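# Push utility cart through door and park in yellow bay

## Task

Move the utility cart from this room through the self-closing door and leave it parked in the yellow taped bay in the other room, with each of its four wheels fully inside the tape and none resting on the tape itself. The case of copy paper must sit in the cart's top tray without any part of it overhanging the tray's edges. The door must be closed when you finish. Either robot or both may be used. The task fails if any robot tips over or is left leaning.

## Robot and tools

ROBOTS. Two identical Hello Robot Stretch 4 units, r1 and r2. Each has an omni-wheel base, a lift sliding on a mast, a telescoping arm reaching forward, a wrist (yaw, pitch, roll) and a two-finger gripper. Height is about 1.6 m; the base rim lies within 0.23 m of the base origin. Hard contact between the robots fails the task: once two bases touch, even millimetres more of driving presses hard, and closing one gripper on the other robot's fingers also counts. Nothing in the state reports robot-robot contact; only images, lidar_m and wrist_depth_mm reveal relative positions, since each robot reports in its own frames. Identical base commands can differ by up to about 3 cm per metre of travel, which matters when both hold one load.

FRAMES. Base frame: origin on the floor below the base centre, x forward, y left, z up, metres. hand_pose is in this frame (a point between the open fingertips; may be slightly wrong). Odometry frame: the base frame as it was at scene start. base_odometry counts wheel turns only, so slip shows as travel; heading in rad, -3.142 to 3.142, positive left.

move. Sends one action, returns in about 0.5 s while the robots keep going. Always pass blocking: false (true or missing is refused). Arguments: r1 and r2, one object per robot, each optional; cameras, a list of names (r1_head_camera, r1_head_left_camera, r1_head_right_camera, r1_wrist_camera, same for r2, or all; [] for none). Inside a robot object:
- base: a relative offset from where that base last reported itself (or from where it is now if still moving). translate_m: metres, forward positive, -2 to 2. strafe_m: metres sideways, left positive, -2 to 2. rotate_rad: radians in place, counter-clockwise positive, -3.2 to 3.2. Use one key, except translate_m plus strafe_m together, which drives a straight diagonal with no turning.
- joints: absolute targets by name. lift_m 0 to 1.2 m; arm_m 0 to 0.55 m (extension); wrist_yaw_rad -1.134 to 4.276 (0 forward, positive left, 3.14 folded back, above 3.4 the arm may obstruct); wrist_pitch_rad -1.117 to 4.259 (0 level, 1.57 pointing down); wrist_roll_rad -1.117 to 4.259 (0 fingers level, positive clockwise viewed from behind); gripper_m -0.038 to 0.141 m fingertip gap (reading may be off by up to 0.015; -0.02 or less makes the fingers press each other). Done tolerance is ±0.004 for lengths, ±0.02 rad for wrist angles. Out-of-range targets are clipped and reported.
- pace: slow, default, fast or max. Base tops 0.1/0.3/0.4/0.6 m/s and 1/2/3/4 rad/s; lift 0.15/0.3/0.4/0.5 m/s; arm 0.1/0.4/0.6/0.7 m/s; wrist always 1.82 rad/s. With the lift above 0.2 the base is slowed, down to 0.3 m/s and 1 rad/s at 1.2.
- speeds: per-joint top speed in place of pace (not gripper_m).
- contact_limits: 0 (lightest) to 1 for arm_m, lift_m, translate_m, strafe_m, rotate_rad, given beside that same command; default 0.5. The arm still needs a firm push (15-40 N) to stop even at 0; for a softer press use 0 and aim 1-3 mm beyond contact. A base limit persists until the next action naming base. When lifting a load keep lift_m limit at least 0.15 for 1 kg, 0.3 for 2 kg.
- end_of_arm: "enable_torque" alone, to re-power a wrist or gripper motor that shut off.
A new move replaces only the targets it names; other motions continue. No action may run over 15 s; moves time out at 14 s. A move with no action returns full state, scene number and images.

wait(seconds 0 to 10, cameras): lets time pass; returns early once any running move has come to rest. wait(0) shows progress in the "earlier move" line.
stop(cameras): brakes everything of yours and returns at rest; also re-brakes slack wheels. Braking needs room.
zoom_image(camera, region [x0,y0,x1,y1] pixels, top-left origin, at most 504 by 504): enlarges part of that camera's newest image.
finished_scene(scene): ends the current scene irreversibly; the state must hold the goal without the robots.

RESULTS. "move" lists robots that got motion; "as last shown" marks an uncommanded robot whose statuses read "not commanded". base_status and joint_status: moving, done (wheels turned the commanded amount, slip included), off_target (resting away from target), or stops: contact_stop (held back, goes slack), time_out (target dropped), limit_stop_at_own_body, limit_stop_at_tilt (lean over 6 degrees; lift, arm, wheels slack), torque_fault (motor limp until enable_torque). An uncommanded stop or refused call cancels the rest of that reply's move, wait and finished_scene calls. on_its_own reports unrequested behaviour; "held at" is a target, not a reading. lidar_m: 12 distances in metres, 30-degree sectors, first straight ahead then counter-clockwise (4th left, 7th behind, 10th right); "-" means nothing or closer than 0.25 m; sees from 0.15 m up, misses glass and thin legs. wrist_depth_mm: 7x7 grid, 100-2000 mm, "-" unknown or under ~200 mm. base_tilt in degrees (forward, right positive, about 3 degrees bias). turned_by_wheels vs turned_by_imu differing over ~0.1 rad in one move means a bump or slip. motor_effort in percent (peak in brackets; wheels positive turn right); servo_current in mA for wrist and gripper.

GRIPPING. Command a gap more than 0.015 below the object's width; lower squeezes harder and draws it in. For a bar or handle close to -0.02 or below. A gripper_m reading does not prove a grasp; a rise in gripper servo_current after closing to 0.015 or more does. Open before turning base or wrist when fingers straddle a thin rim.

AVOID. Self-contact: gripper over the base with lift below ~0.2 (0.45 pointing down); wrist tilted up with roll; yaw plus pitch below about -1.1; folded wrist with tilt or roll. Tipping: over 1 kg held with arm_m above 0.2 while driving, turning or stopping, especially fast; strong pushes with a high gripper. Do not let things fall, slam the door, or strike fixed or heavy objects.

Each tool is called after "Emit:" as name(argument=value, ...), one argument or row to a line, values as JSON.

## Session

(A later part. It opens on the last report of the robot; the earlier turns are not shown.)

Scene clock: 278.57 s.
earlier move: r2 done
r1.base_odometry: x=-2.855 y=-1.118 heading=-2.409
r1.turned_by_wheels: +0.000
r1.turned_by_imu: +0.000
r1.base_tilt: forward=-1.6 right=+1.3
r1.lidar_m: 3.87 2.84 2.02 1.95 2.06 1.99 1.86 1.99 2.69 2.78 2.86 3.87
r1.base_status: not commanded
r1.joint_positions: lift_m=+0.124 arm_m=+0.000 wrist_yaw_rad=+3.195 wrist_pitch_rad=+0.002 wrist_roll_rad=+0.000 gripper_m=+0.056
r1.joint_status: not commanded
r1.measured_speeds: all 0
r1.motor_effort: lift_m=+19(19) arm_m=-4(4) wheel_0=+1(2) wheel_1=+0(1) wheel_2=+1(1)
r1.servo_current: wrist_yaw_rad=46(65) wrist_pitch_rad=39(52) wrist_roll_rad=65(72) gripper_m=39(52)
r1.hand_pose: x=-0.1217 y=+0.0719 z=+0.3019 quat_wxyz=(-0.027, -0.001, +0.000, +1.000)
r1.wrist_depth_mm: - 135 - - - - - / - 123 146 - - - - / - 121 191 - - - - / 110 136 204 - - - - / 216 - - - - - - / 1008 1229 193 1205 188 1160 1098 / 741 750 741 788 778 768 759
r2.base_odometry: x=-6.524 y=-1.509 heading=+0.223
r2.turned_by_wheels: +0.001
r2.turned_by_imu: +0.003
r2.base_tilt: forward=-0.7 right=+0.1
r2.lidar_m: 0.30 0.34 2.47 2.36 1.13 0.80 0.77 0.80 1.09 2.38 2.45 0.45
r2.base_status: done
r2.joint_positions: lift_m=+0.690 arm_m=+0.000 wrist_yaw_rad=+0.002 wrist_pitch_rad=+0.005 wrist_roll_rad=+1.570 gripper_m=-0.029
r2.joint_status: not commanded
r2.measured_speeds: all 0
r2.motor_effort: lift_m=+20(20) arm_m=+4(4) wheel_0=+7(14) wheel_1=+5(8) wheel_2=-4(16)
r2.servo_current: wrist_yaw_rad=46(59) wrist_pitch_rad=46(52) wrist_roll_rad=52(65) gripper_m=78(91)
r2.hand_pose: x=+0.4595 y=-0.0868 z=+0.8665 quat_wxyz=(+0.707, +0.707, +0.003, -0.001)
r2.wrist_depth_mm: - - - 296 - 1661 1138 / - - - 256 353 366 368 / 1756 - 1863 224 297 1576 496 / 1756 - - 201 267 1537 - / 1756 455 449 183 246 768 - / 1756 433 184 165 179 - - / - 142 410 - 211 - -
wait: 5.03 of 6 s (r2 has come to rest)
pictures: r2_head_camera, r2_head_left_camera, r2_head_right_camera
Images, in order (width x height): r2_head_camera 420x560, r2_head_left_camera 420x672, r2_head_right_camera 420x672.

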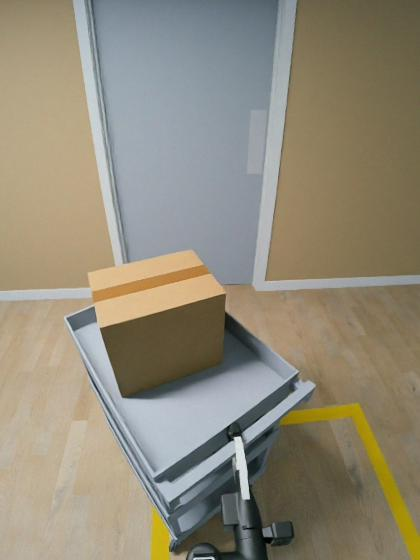

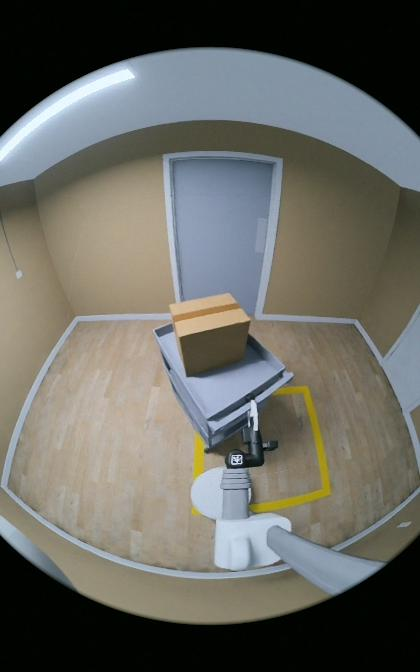

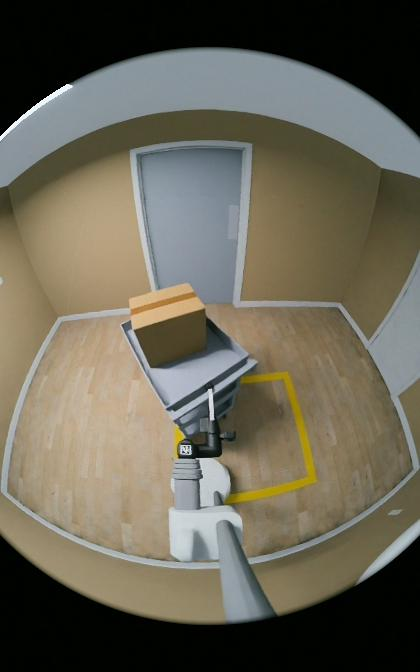

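Emit:
move(
  blocking=false,
  r2={"base":{"strafe_m":-0.15}},
)

Emit:
wait(
  seconds=3,
)

Emit:
move(
  blocking=false,
  r2={"base":{"translate_m":-0.38,"strafe_m":-0.45},"pace":"slow"},
)

Emit:
wait(
  seconds=8,
  cameras=["r2_head_left_camera","r2_head_camera"],
)

Emit:
move(
  blocking=false,
  r2={"base":{"strafe_m":0.4}},
)

Emit:
wait(
  seconds=3,
  cameras=["r2_head_left_camera","r2_head_right_camera","r2_head_camera"],
)

Scene clock: 291.57 s.
move: r2 moving
r1: as last shown
r2.base_odometry: x=-6.516 y=-1.544 heading=+0.224
r2.turned_by_wheels: +0.001
r2.turned_by_imu: +0.002
r2.base_tilt: forward=-0.6 right=+0.0
r2.lidar_m: 0.30 0.33 2.50 2.36 1.16 0.80 0.77 0.79 1.09 2.35 2.42 0.50
r2.base_status: strafe_m moving
r2.joint_positions: lift_m=+0.690 arm_m=+0.000 wrist_yaw_rad=+0.013 wrist_pitch_rad=+0.005 wrist_roll_rad=+1.570 gripper_m=-0.029
r2.joint_status: not commanded
r2.measured_speeds: translate_m=-0.001 strafe_m=-0.142 rotate_rad=+0.005 lift_m=+0.000 arm_m=+0.000 wrist_yaw_rad=+0.026 wrist_pitch_rad=+0.000 wrist_roll_rad=+0.000
r2.motor_effort: lift_m=+20(20) arm_m=+4(4) wheel_0=+20(20) wheel_1=-10(11) wheel_2=+3(4)
r2.servo_current: wrist_yaw_rad=78(78) wrist_pitch_rad=46(52) wrist_roll_rad=39(59) gripper_m=85(91)
r2.hand_pose: x=+0.4604 y=-0.0836 z=+0.8665 quat_wxyz=(+0.707, +0.707, +0.007, +0.003)
r2.wrist_depth_mm: - - - 296 - 1618 1118 / - - - 258 351 362 364 / 1756 - 1808 225 297 1618 492 / 1756 - - 204 270 1576 - / 1756 459 452 189 247 778 - / 1756 436 186 167 180 - - / - 142 410 - 213 - -
pictures: none

Scene clock: 292.80 s.
earlier move: r2 done
r1.base_odometry: x=-2.855 y=-1.118 heading=-2.409
r1.turned_by_wheels: +0.000
r1.turned_by_imu: +0.000
r1.base_tilt: forward=-1.6 right=+1.3
r1.lidar_m: 3.88 2.82 2.05 1.93 2.04 1.97 1.88 1.99 2.68 2.78 2.86 3.86
r1.base_status: not commanded
r1.joint_positions: lift_m=+0.124 arm_m=+0.000 wrist_yaw_rad=+3.195 wrist_pitch_rad=+0.002 wrist_roll_rad=+0.000 gripper_m=+0.056
r1.joint_status: not commanded
r1.measured_speeds: all 0
r1.motor_effort: lift_m=+19(19) arm_m=-4(4) wheel_0=+1(2) wheel_1=+0(1) wheel_2=+1(1)
r1.servo_current: wrist_yaw_rad=46(65) wrist_pitch_rad=46(46) wrist_roll_rad=39(59) gripper_m=39(46)
r1.hand_pose: x=-0.1217 y=+0.0719 z=+0.3019 quat_wxyz=(-0.027, -0.001, +0.000, +1.000)
r1.wrist_depth_mm: - 135 - - - - - / - 123 146 - - - - / - 121 190 - - - - / 110 136 205 - - - - / 216 - - - - - - / 1025 1205 193 1205 188 1138 1098 / 759 759 750 788 778 750 759
r2.base_odometry: x=-6.491 y=-1.655 heading=+0.224
r2.turned_by_wheels: +0.000
r2.turned_by_imu: +0.000
r2.base_tilt: forward=-0.6 right=+0.0
r2.lidar_m: 0.26 0.31 2.61 2.50 1.15 0.80 0.76 0.78 1.09 2.23 2.33 0.49
r2.base_status: done
r2.joint_positions: lift_m=+0.690 arm_m=+0.000 wrist_yaw_rad=+0.003 wrist_pitch_rad=+0.005 wrist_roll_rad=+1.570 gripper_m=-0.029
r2.joint_status: not commanded
r2.measured_speeds: all 0
r2.motor_effort: lift_m=+20(20) arm_m=+3(4) wheel_0=+6(20) wheel_1=-2(11) wheel_2=+6(7)
r2.servo_current: wrist_yaw_rad=39(91) wrist_pitch_rad=46(52) wrist_roll_rad=26(59) gripper_m=85(98)
r2.hand_pose: x=+0.4595 y=-0.0865 z=+0.8665 quat_wxyz=(+0.707, +0.707, +0.003, -0.001)
r2.wrist_depth_mm: - - - 351 - 1618 1118 / - - - 343 - 1499 1160 / - - 1808 250 364 1366 397 / 1756 - - 213 290 1537 504 / 1756 - - 186 254 661 - / 1756 439 184 164 180 - - / - 141 407 - 206 - -
wait: 1.23 of 3 s (r2 has come to rest)
pictures: none

Scene clock: 293.30 s.
move: r2 moving
r1: as last shown
r2.base_odometry: x=-6.497 y=-1.666 heading=+0.225
r2.turned_by_wheels: +0.002
r2.turned_by_imu: +0.002
r2.base_tilt: forward=-0.7 right=+0.0
r2.lidar_m: 0.27 0.32 2.63 2.52 1.09 0.79 0.75 0.78 1.04 2.22 2.31 0.48
r2.base_status: translate_m moving; strafe_m moving
r2.joint_positions: lift_m=+0.690 arm_m=+0.000 wrist_yaw_rad=+0.010 wrist_pitch_rad=+0.005 wrist_roll_rad=+1.570 gripper_m=-0.029
r2.joint_status: not commanded
r2.measured_speeds: translate_m=-0.032 strafe_m=-0.038 rotate_rad=+0.002 lift_m=+0.000 arm_m=+0.000 wrist_yaw_rad=+0.018 wrist_pitch_rad=+0.000 wrist_roll_rad=+0.000
r2.motor_effort: lift_m=+20(20) arm_m=+4(4) wheel_0=+12(12) wheel_1=-10(10) wheel_2=+17(17)
r2.servo_current: wrist_yaw_rad=72(72) wrist_pitch_rad=46(52) wrist_roll_rad=46(52) gripper_m=85(91)
r2.hand_pose: x=+0.4602 y=-0.0845 z=+0.8665 quat_wxyz=(+0.707, +0.707, +0.005, +0.002)
r2.wrist_depth_mm: - - - 338 - 1576 1138 / - - - 343 379 1366 1098 / - - 1863 256 343 1464 459 / 1756 - - 207 289 1576 504 / 1808 - - 187 252 661 - / 1756 436 185 162 180 - - / - 141 407 - 207 - -
pictures: none

Scene clock: 299.97 s.
earlier move: r2 done
r1.base_odometry: x=-2.855 y=-1.118 heading=-2.409
r1.turned_by_wheels: +0.000
r1.turned_by_imu: +0.000
r1.base_tilt: forward=-1.6 right=+1.3
r1.lidar_m: 3.89 2.84 2.06 1.96 2.04 1.98 1.88 1.98 2.69 2.76 2.87 3.90
r1.base_status: not commanded
r1.joint_positions: lift_m=+0.124 arm_m=+0.000 wrist_yaw_rad=+3.195 wrist_pitch_rad=+0.002 wrist_roll_rad=+0.000 gripper_m=+0.056
r1.joint_status: not commanded
r1.measured_speeds: all 0
r1.motor_effort: lift_m=+19(19) arm_m=-4(4) wheel_0=+2(2) wheel_1=+0(1) wheel_2=+1(1)
r1.servo_current: wrist_yaw_rad=65(85) wrist_pitch_rad=39(52) wrist_roll_rad=39(78) gripper_m=46(46)
r1.hand_pose: x=-0.1217 y=+0.0719 z=+0.3019 quat_wxyz=(-0.027, -0.001, +0.000, +1.000)
r1.wrist_depth_mm: - 135 - - - - - / - 123 146 - - - - / - 121 191 - - - - / 110 136 204 - - - - / 216 - - - - - - / 1008 1205 194 1182 187 1160 1118 / 750 741 759 788 768 759 750
r2.base_odometry: x=-6.761 y=-2.178 heading=+0.225
r2.turned_by_wheels: -0.001
r2.turned_by_imu: +0.000
r2.base_tilt: forward=-0.7 right=+0.0
r2.lidar_m: 0.32 0.37 3.09 1.67 0.58 0.40 0.38 0.40 0.53 1.37 1.88 0.47
r2.base_status: done
r2.joint_positions: lift_m=+0.690 arm_m=+0.000 wrist_yaw_rad=+0.003 wrist_pitch_rad=+0.005 wrist_roll_rad=+1.570 gripper_m=-0.029
r2.joint_status: not commanded
r2.measured_speeds: all 0
r2.motor_effort: lift_m=+19(20) arm_m=-3(4) wheel_0=+4(13) wheel_1=-6(10) wheel_2=+9(19)
r2.servo_current: wrist_yaw_rad=52(78) wrist_pitch_rad=46(59) wrist_roll_rad=46(65) gripper_m=91(91)
r2.hand_pose: x=+0.4595 y=-0.0866 z=+0.8665 quat_wxyz=(+0.707, +0.707, +0.003, -0.001)
r2.wrist_depth_mm: - - - 239 320 329 327 / - - - 221 293 1618 1160 / - - - 206 274 1661 - / - - - 191 256 809 - / - 449 445 182 240 820 - / - 439 185 169 180 - - / - - 427 - 216 - -
wait: 6.67 of 8 s (r2 has come to rest)
pictures: r2_head_camera, r2_head_left_camera
Images, in order (width x height): r2_head_camera 420x560, r2_head_left_camera 420x672.

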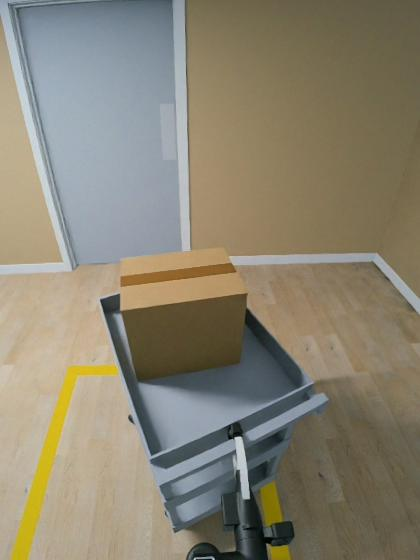

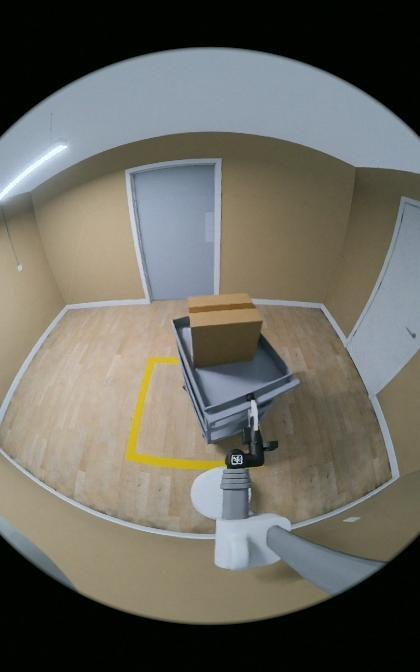

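Scene clock: 300.47 s.
move: r2 moving
r1: as last shown
r2.base_odometry: x=-6.769 y=-2.143 heading=+0.224
r2.turned_by_wheels: -0.001
r2.turned_by_imu: -0.001
r2.base_tilt: forward=-0.7 right=+0.1
r2.lidar_m: 0.33 0.54 3.06 1.67 0.60 0.39 0.36 0.39 0.55 1.35 1.92 0.45
r2.base_status: strafe_m moving
r2.joint_positions: lift_m=+0.690 arm_m=+0.000 wrist_yaw_rad=-0.008 wrist_pitch_rad=+0.005 wrist_roll_rad=+1.570 gripper_m=-0.029
r2.joint_status: not commanded
r2.measured_speeds: translate_m=-0.001 strafe_m=+0.140 rotate_rad=+0.003 lift_m=+0.000 arm_m=+0.000 wrist_yaw_rad=-0.038 wrist_pitch_rad=+0.000 wrist_roll_rad=+0.000
r2.motor_effort: lift_m=+20(20) arm_m=-3(4) wheel_0=-19(19) wheel_1=+11(11) wheel_2=-1(8)
r2.servo_current: wrist_yaw_rad=52(59) wrist_pitch_rad=39(59) wrist_roll_rad=59(65) gripper_m=85(91)
r2.hand_pose: x=+0.4585 y=-0.0898 z=+0.8665 quat_wxyz=(+0.707, +0.707, -0.001, -0.005)
r2.wrist_depth_mm: - - - 304 327 338 338 / - - - 223 297 1618 1138 / - - - 206 274 1618 - / - - - 190 257 809 - / - 452 449 179 238 809 - / - 439 185 168 179 - - / - - 424 - 214 - -
pictures: none

Scene clock: 302.63 s.
earlier move: r2 done
r1.base_odometry: x=-2.855 y=-1.118 heading=-2.409
r1.turned_by_wheels: +0.000
r1.turned_by_imu: +0.000
r1.base_tilt: forward=-1.6 right=+1.3
r1.lidar_m: 3.88 2.84 2.05 1.96 2.03 1.98 1.90 1.99 2.70 2.77 2.85 3.87
r1.base_status: not commanded
r1.joint_positions: lift_m=+0.124 arm_m=+0.000 wrist_yaw_rad=+3.195 wrist_pitch_rad=+0.002 wrist_roll_rad=+0.000 gripper_m=+0.056
r1.joint_status: not commanded
r1.measured_speeds: all 0
r1.motor_effort: lift_m=+19(19) arm_m=-4(4) wheel_0=+1(2) wheel_1=+0(0) wheel_2=+1(1)
r1.servo_current: wrist_yaw_rad=65(65) wrist_pitch_rad=39(52) wrist_roll_rad=46(72) gripper_m=39(46)
r1.hand_pose: x=-0.1217 y=+0.0719 z=+0.3019 quat_wxyz=(-0.027, -0.001, +0.000, +1.000)
r1.wrist_depth_mm: - 135 - - - - - / - 123 146 - - - - / - 121 190 - - - - / 110 136 205 - - - - / 216 - - - - - - / 1025 1182 194 1182 187 1138 1138 / 750 759 750 798 768 768 759
r2.base_odometry: x=-6.850 y=-1.788 heading=+0.224
r2.turned_by_wheels: +0.000
r2.turned_by_imu: -0.002
r2.base_tilt: forward=-0.7 right=+0.1
r2.lidar_m: 0.41 2.47 2.67 1.72 0.59 0.41 0.34 0.39 0.54 1.41 0.50 0.39
r2.base_status: done
r2.joint_positions: lift_m=+0.690 arm_m=+0.000 wrist_yaw_rad=-0.008 wrist_pitch_rad=+0.005 wrist_roll_rad=+1.570 gripper_m=-0.029
r2.joint_status: not commanded
r2.measured_speeds: all 0
r2.motor_effort: lift_m=+20(20) arm_m=-4(4) wheel_0=-4(19) wheel_1=+3(11) wheel_2=-3(8)
r2.servo_current: wrist_yaw_rad=65(78) wrist_pitch_rad=46(59) wrist_roll_rad=46(65) gripper_m=78(91)
r2.hand_pose: x=+0.4586 y=-0.0897 z=+0.8665 quat_wxyz=(+0.707, +0.707, -0.001, -0.005)
r2.wrist_depth_mm: - - - 145 202 - - / - 399 402 149 208 - - / - 430 430 154 214 - - / - 469 459 158 221 - - / - - 488 165 227 - - / - - 185 170 179 1537 496 / - - - - - 1576 1160
wait: 2.17 of 3 s (r2 has come to rest)
pictures: r2_head_camera, r2_head_left_camera, r2_head_right_camera
Images, in order (width x height): r2_head_camera 420x560, r2_head_left_camera 420x672, r2_head_right_camera 420x672.

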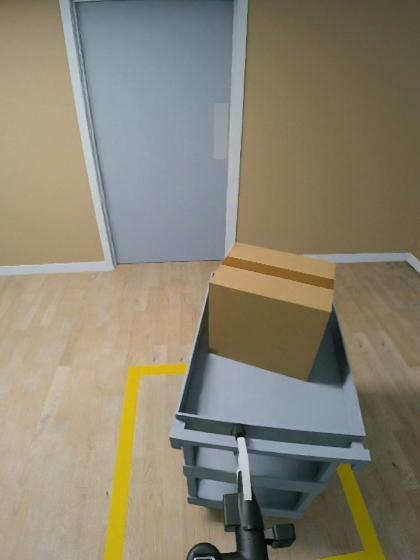

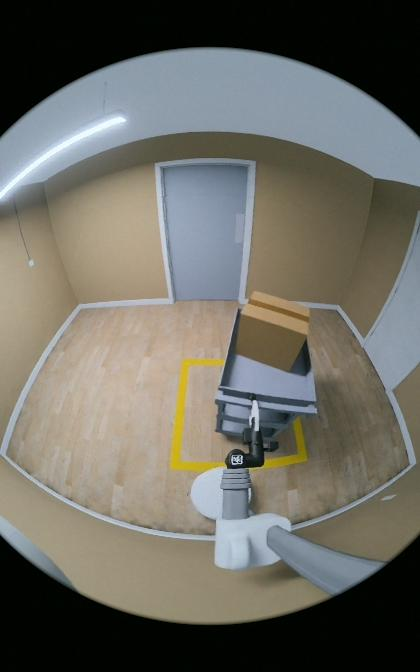

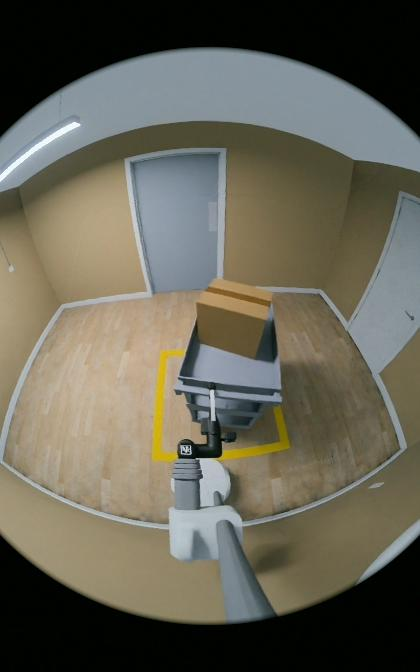

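Emit:
move(
  blocking=false,
  r2={"joints":{"gripper_m":0.1}},
)

Emit:
wait(
  seconds=2,
)

Emit:
move(
  blocking=false,
  r2={"base":{"translate_m":-0.1},"pace":"slow"},
)

Emit:
wait(
  seconds=3,
)

Emit:
move(
  blocking=false,
  r2={"base":{"strafe_m":-0.9},"joints":{"wrist_yaw_rad":1.5}},
)

Emit:
wait(
  seconds=6,
)

Emit:
move(
  blocking=false,
  r2={"base":{"rotate_rad":0.6}},
)

Emit:
wait(
  seconds=2,
  cameras=["r2_head_camera","r2_head_left_camera"],
)

Emit:
zoom_image(
  camera="r2_head_camera",
  region=[0, 150, 420, 560],
)

Scene clock: 318.73 s.
move: r2 moving
r1: as last shown
r2.base_odometry: x=-6.850 y=-1.788 heading=+0.224
r2.turned_by_wheels: +0.000
r2.turned_by_imu: +0.000
r2.base_tilt: forward=-0.7 right=+0.1
r2.lidar_m: 0.41 2.51 2.69 1.75 0.57 0.42 0.37 0.40 0.56 1.41 0.50 0.42
r2.base_status: not commanded
r2.joint_positions: lift_m=+0.690 arm_m=+0.000 wrist_yaw_rad=-0.008 wrist_pitch_rad=+0.005 wrist_roll_rad=+1.570 gripper_m=-0.003
r2.joint_status: gripper_m moving
r2.measured_speeds: translate_m=+0.000 strafe_m=+0.000 rotate_rad=+0.000 lift_m=+0.000 arm_m=+0.000 wrist_yaw_rad=+0.005 wrist_pitch_rad=+0.000 wrist_roll_rad=+0.000
r2.motor_effort: lift_m=+19(20) arm_m=-3(4) wheel_0=-4(4) wheel_1=+3(3) wheel_2=-3(3)
r2.servo_current: wrist_yaw_rad=52(72) wrist_pitch_rad=39(52) wrist_roll_rad=46(52) gripper_m=98(117)
r2.hand_pose: x=+0.4586 y=-0.0896 z=+0.8665 quat_wxyz=(+0.707, +0.707, -0.001, -0.005)
r2.wrist_depth_mm: - - - 148 204 - - / - 404 404 154 210 - - / - 433 433 157 216 809 - / - 473 462 163 224 - - / - - 496 169 231 - - / - - 188 173 182 1576 500 / - - - - - 1661 1160
pictures: none

Scene clock: 320.23 s.
earlier move: r2 done
r1.base_odometry: x=-2.855 y=-1.118 heading=-2.409
r1.turned_by_wheels: +0.000
r1.turned_by_imu: +0.000
r1.base_tilt: forward=-1.6 right=+1.3
r1.lidar_m: 3.89 2.84 2.05 1.94 2.02 1.99 1.88 1.98 2.70 2.77 2.86 3.87
r1.base_status: not commanded
r1.joint_positions: lift_m=+0.124 arm_m=+0.000 wrist_yaw_rad=+3.195 wrist_pitch_rad=+0.002 wrist_roll_rad=+0.000 gripper_m=+0.056
r1.joint_status: not commanded
r1.measured_speeds: all 0
r1.motor_effort: lift_m=+19(19) arm_m=-4(4) wheel_0=+2(2) wheel_1=+0(0) wheel_2=+1(1)
r1.servo_current: wrist_yaw_rad=52(72) wrist_pitch_rad=39(52) wrist_roll_rad=46(72) gripper_m=46(52)
r1.hand_pose: x=-0.1217 y=+0.0719 z=+0.3019 quat_wxyz=(-0.027, -0.001, +0.000, +1.000)
r1.wrist_depth_mm: - 135 - - - - - / - 123 146 - - - - / - 121 191 - - - - / 110 136 204 - - - - / 216 - - - - - - / 1008 1229 194 1205 187 1160 1098 / 741 750 759 788 778 759 759
r2.base_odometry: x=-6.850 y=-1.788 heading=+0.224
r2.turned_by_wheels: +0.000
r2.turned_by_imu: +0.000
r2.base_tilt: forward=-0.7 right=+0.1
r2.lidar_m: 0.42 2.51 2.66 1.69 0.59 0.38 0.38 0.38 0.54 1.41 0.53 0.41
r2.base_status: not commanded
r2.joint_positions: lift_m=+0.690 arm_m=+0.000 wrist_yaw_rad=-0.003 wrist_pitch_rad=+0.005 wrist_roll_rad=+1.570 gripper_m=+0.100
r2.joint_status: all done
r2.measured_speeds: all 0
r2.motor_effort: lift_m=+20(20) arm_m=-3(4) wheel_0=-4(4) wheel_1=+2(3) wheel_2=-3(3)
r2.servo_current: wrist_yaw_rad=46(72) wrist_pitch_rad=39(52) wrist_roll_rad=33(59) gripper_m=52(124)
r2.hand_pose: x=+0.4590 y=-0.0883 z=+0.8665 quat_wxyz=(+0.707, +0.707, +0.001, -0.003)
r2.wrist_depth_mm: - - - 155 211 - - / - 415 413 160 220 - - / - 445 439 165 225 820 - / - - 473 172 232 - - / - - 508 179 240 - - / - - 193 182 189 1618 500 / - - - - - 1708 1205
wait: 1.50 of 2 s (r2 has come to rest)
pictures: none

Scene clock: 320.73 s.
move: r2 moving
r1: as last shown
r2.base_odometry: x=-6.862 y=-1.791 heading=+0.224
r2.turned_by_wheels: +0.000
r2.turned_by_imu: +0.000
r2.base_tilt: forward=-0.6 right=+0.0
r2.lidar_m: 0.42 2.53 2.66 1.70 0.56 0.39 0.36 0.39 0.55 1.37 0.53 0.42
r2.base_status: translate_m moving
r2.joint_positions: lift_m=+0.690 arm_m=+0.000 wrist_yaw_rad=-0.003 wrist_pitch_rad=+0.003 wrist_roll_rad=+1.570 gripper_m=+0.100
r2.joint_status: not commanded
r2.measured_speeds: translate_m=-0.046 strafe_m=+0.001 rotate_rad=+0.002 lift_m=+0.000 arm_m=+0.000 wrist_yaw_rad=+0.000 wrist_pitch_rad=+0.000 wrist_roll_rad=+0.000
r2.motor_effort: lift_m=+17(20) arm_m=-3(4) wheel_0=-5(8) wheel_1=-6(6) wheel_2=+8(10)
r2.servo_current: wrist_yaw_rad=39(46) wrist_pitch_rad=39(46) wrist_roll_rad=59(59) gripper_m=52(52)
r2.hand_pose: x=+0.4591 y=-0.0882 z=+0.8673 quat_wxyz=(+0.707, +0.707, +0.000, -0.002)
r2.wrist_depth_mm: - - 564 162 216 - - / - 427 418 167 224 788 - / - 459 449 175 232 - - / - - 484 181 241 - - / - - 517 187 247 1921 - / - - 193 192 195 1537 496 / - - - - - 1756 1182
pictures: none

Scene clock: 322.53 s.
earlier move: r2 done
r1.base_odometry: x=-2.855 y=-1.118 heading=-2.409
r1.turned_by_wheels: +0.000
r1.turned_by_imu: +0.000
r1.base_tilt: forward=-1.6 right=+1.3
r1.lidar_m: 3.89 2.86 2.04 1.95 2.03 1.97 1.87 1.98 2.68 2.76 2.86 3.84
r1.base_status: not commanded
r1.joint_positions: lift_m=+0.124 arm_m=+0.000 wrist_yaw_rad=+3.195 wrist_pitch_rad=+0.002 wrist_roll_rad=+0.000 gripper_m=+0.056
r1.joint_status: not commanded
r1.measured_speeds: all 0
r1.motor_effort: lift_m=+19(19) arm_m=-4(4) wheel_0=+1(2) wheel_1=+0(1) wheel_2=+1(1)
r1.servo_current: wrist_yaw_rad=52(65) wrist_pitch_rad=46(52) wrist_roll_rad=46(65) gripper_m=46(46)
r1.hand_pose: x=-0.1217 y=+0.0719 z=+0.3019 quat_wxyz=(-0.027, -0.001, +0.000, +1.000)
r1.wrist_depth_mm: - 135 - - - - - / - 123 146 - - - - / - 121 191 - - - - / 110 135 204 - - - - / 216 - - - - - - / 1008 1229 194 1182 187 1138 1098 / 750 741 750 798 778 750 768
r2.base_odometry: x=-6.947 y=-1.810 heading=+0.224
r2.turned_by_wheels: +0.000
r2.turned_by_imu: +0.000
r2.base_tilt: forward=-0.7 right=+0.1
r2.lidar_m: 0.51 2.61 2.64 1.32 0.45 0.31 0.27 0.30 0.41 1.09 2.28 0.50
r2.base_status: done
r2.joint_positions: lift_m=+0.690 arm_m=+0.000 wrist_yaw_rad=-0.003 wrist_pitch_rad=+0.003 wrist_roll_rad=+1.570 gripper_m=+0.100
r2.joint_status: not commanded
r2.measured_speeds: all 0
r2.motor_effort: lift_m=+17(20) arm_m=-4(4) wheel_0=-3(8) wheel_1=-4(8) wheel_2=+5(10)
r2.servo_current: wrist_yaw_rad=39(59) wrist_pitch_rad=39(46) wrist_roll_rad=39(59) gripper_m=46(59)
r2.hand_pose: x=+0.4591 y=-0.0882 z=+0.8673 quat_wxyz=(+0.707, +0.707, +0.000, -0.002)
r2.wrist_depth_mm: - - - 294 298 820 - / - - 500 303 309 - - / - - 530 263 320 - - / - - 574 334 332 - - / - - 609 603 343 - - / - - 193 289 193 1537 504 / - - - - 379 379 384
wait: 1.80 of 3 s (r2 has come to rest)
pictures: none

Scene clock: 323.03 s.
move: r2 moving
r1: as last shown
r2.base_odometry: x=-6.939 y=-1.846 heading=+0.224
r2.turned_by_wheels: +0.000
r2.turned_by_imu: +0.000
r2.base_tilt: forward=-0.7 right=+0.0
r2.lidar_m: 0.50 2.58 2.70 1.32 0.43 0.29 0.28 0.30 0.41 1.08 2.24 0.50
r2.base_status: strafe_m moving
r2.joint_positions: lift_m=+0.690 arm_m=+0.000 wrist_yaw_rad=+0.563 wrist_pitch_rad=+0.003 wrist_roll_rad=+1.570 gripper_m=+0.100
r2.joint_status: wrist_yaw_rad moving
r2.measured_speeds: translate_m=-0.001 strafe_m=-0.139 rotate_rad=+0.003 lift_m=+0.000 arm_m=+0.000 wrist_yaw_rad=+1.743 wrist_pitch_rad=+0.000 wrist_roll_rad=+0.000
r2.motor_effort: lift_m=+17(17) arm_m=-3(4) wheel_0=+10(12) wheel_1=-11(11) wheel_2=+0(2)
r2.servo_current: wrist_yaw_rad=104(130) wrist_pitch_rad=39(46) wrist_roll_rad=39(52) gripper_m=46(59)
r2.hand_pose: x=+0.4614 y=+0.0800 z=+0.8673 quat_wxyz=(+0.680, +0.679, +0.197, +0.195)
r2.wrist_depth_mm: - - 488 202 251 - - / - - - 225 279 1863 530 / - - - 297 319 1661 466 / - - - 336 353 1397 1160 / - - - - - 1756 1205 / - - 193 - 193 1537 1205 / - - - - - 1921 1182
pictures: none

Scene clock: 326.87 s.
earlier move: r2 done
r1.base_odometry: x=-2.855 y=-1.118 heading=-2.409
r1.turned_by_wheels: +0.000
r1.turned_by_imu: +0.000
r1.base_tilt: forward=-1.6 right=+1.2
r1.lidar_m: 3.88 2.84 2.07 1.96 2.02 1.98 1.87 2.00 2.67 2.78 2.85 3.87
r1.base_status: not commanded
r1.joint_positions: lift_m=+0.124 arm_m=+0.000 wrist_yaw_rad=+3.195 wrist_pitch_rad=+0.002 wrist_roll_rad=+0.000 gripper_m=+0.056
r1.joint_status: not commanded
r1.measured_speeds: all 0
r1.motor_effort: lift_m=+19(19) arm_m=-4(4) wheel_0=+1(2) wheel_1=+0(1) wheel_2=+1(1)
r1.servo_current: wrist_yaw_rad=52(72) wrist_pitch_rad=39(59) wrist_roll_rad=65(65) gripper_m=39(52)
r1.hand_pose: x=-0.1217 y=+0.0719 z=+0.3019 quat_wxyz=(-0.027, -0.001, +0.000, +1.000)
r1.wrist_depth_mm: - 135 - - - - - / - 123 146 - - - - / - 121 191 - - - - / 110 136 205 - - - - / 216 - - - - - - / 1008 1205 193 1182 187 1138 1118 / 759 750 750 798 778 768 759
r2.base_odometry: x=-6.747 y=-2.688 heading=+0.224
r2.turned_by_wheels: +0.000
r2.turned_by_imu: +0.000
r2.base_tilt: forward=-0.6 right=+0.1
r2.lidar_m: 2.53 0.71 0.69 1.18 0.41 0.28 0.25 0.27 0.39 0.97 1.37 1.81
r2.base_status: done
r2.joint_positions: lift_m=+0.690 arm_m=+0.000 wrist_yaw_rad=+1.497 wrist_pitch_rad=+0.003 wrist_roll_rad=+1.570 gripper_m=+0.100
r2.joint_status: all done
r2.measured_speeds: all 0
r2.motor_effort: lift_m=+17(17) arm_m=-3(4) wheel_0=+2(14) wheel_1=-2(12) wheel_2=+0(2)
r2.servo_current: wrist_yaw_rad=52(150) wrist_pitch_rad=46(46) wrist_roll_rad=52(65) gripper_m=46(59)
r2.hand_pose: x=+0.2793 y=+0.2812 z=+0.8673 quat_wxyz=(+0.519, +0.517, +0.482, +0.481)
r2.wrist_depth_mm: - - - 466 - - - / - - - 768 - 1430 854 / - - - - - 1808 1205 / - - - - - 1708 1205 / - - - - - 1756 1229 / - - 193 - 194 1576 1229 / - - - - - 1537 1205
wait: 3.83 of 6 s (r2 has come to rest)
pictures: none

Scene clock: 327.37 s.
move: r2 moving
r1: as last shown
r2.base_odometry: x=-6.748 y=-2.688 heading=+0.476
r2.turned_by_wheels: +0.252
r2.turned_by_imu: +0.245
r2.base_tilt: forward=-0.6 right=+0.0
r2.lidar_m: 0.91 0.69 1.05 0.60 0.31 0.25 0.25 0.30 0.51 1.30 1.51 2.48
r2.base_status: rotate_rad moving
r2.joint_positions: lift_m=+0.690 arm_m=+0.000 wrist_yaw_rad=+1.497 wrist_pitch_rad=+0.003 wrist_roll_rad=+1.570 gripper_m=+0.100
r2.joint_status: not commanded
r2.measured_speeds: translate_m=+0.000 strafe_m=+0.001 rotate_rad=+0.972 lift_m=+0.000 arm_m=+0.000 wrist_yaw_rad=+0.000 wrist_pitch_rad=+0.000 wrist_roll_rad=+0.000
r2.motor_effort: lift_m=+17(17) arm_m=-4(4) wheel_0=-8(9) wheel_1=-9(10) wheel_2=-11(11)
r2.servo_current: wrist_yaw_rad=46(59) wrist_pitch_rad=39(46) wrist_roll_rad=39(59) gripper_m=59(59)
r2.hand_pose: x=+0.2793 y=+0.2812 z=+0.8673 quat_wxyz=(+0.519, +0.517, +0.482, +0.481)
r2.wrist_depth_mm: - - - - - 1708 1160 / - - - - - 1708 1182 / - - - - - 1756 1205 / - - - - - 1756 1205 / - - - - - 1661 1229 / - - 189 - 185 - 1160 / - - - - - - -
pictures: none

Scene clock: 328.27 s.
earlier move: r2 done
r1.base_odometry: x=-2.855 y=-1.118 heading=-2.409
r1.turned_by_wheels: +0.000
r1.turned_by_imu: +0.000
r1.base_tilt: forward=-1.6 right=+1.3
r1.lidar_m: 3.88 2.82 2.04 1.93 2.03 1.98 1.88 2.00 2.70 2.76 2.85 3.86
r1.base_status: not commanded
r1.joint_positions: lift_m=+0.124 arm_m=+0.000 wrist_yaw_rad=+3.195 wrist_pitch_rad=+0.002 wrist_roll_rad=+0.000 gripper_m=+0.056
r1.joint_status: not commanded
r1.measured_speeds: all 0
r1.motor_effort: lift_m=+19(19) arm_m=-4(4) wheel_0=+2(2) wheel_1=+0(0) wheel_2=+1(1)
r1.servo_current: wrist_yaw_rad=52(72) wrist_pitch_rad=39(52) wrist_roll_rad=46(65) gripper_m=46(46)
r1.hand_pose: x=-0.1217 y=+0.0719 z=+0.3019 quat_wxyz=(-0.027, -0.001, +0.000, +1.000)
r1.wrist_depth_mm: - 135 - - - - - / - 123 146 - - - - / - 121 190 - - - - / 110 135 206 - - - - / 215 - - - - - - / 1008 1205 193 1182 187 1138 1118 / 759 759 750 788 788 768 759
r2.base_odometry: x=-6.747 y=-2.688 heading=+0.823
r2.turned_by_wheels: +0.347
r2.turned_by_imu: +0.338
r2.base_tilt: forward=-0.7 right=+0.1
r2.lidar_m: 0.69 0.68 0.92 0.36 0.26 0.25 0.27 0.41 1.26 1.37 1.94 2.52
r2.base_status: done
r2.joint_positions: lift_m=+0.690 arm_m=+0.000 wrist_yaw_rad=+1.497 wrist_pitch_rad=+0.003 wrist_roll_rad=+1.570 gripper_m=+0.100
r2.joint_status: not commanded
r2.measured_speeds: all 0
r2.motor_effort: lift_m=+17(17) arm_m=-4(4) wheel_0=-4(9) wheel_1=-2(10) wheel_2=-4(11)
r2.servo_current: wrist_yaw_rad=52(59) wrist_pitch_rad=39(46) wrist_roll_rad=59(59) gripper_m=52(59)
r2.hand_pose: x=+0.2792 y=+0.2812 z=+0.8673 quat_wxyz=(+0.519, +0.517, +0.482, +0.481)
r2.wrist_depth_mm: - - - - - 1708 1160 / - - - - - 1756 1160 / - - - - - 1430 1160 / - - - - - - 1060 / - - - - - - - / - - 189 - 185 - - / - - - - - - -
wait: 0.90 of 2 s (r2 has come to rest)
Images, in order (width x height): r2_head_camera 420x560, r2_head_left_camera 420x672.

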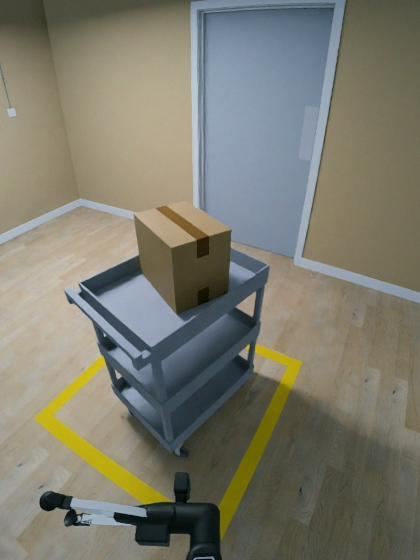

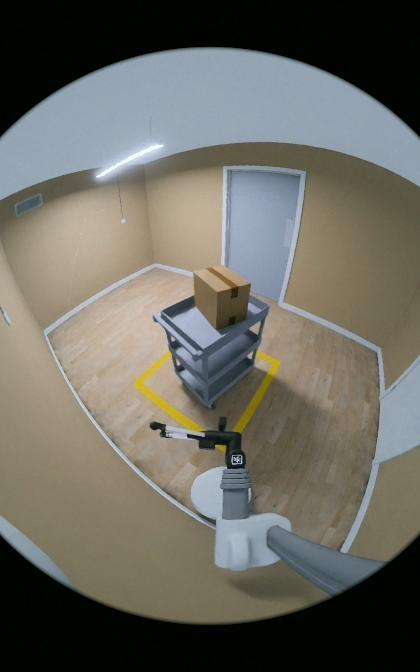

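Scaled by 1.200 from the camera's image (finer frame: 1200x1600).

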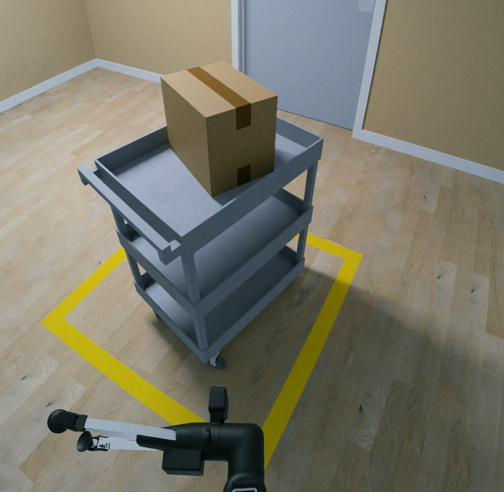

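Emit:
finished_scene(
  scene=2,
)

The scene is finished: the task was done.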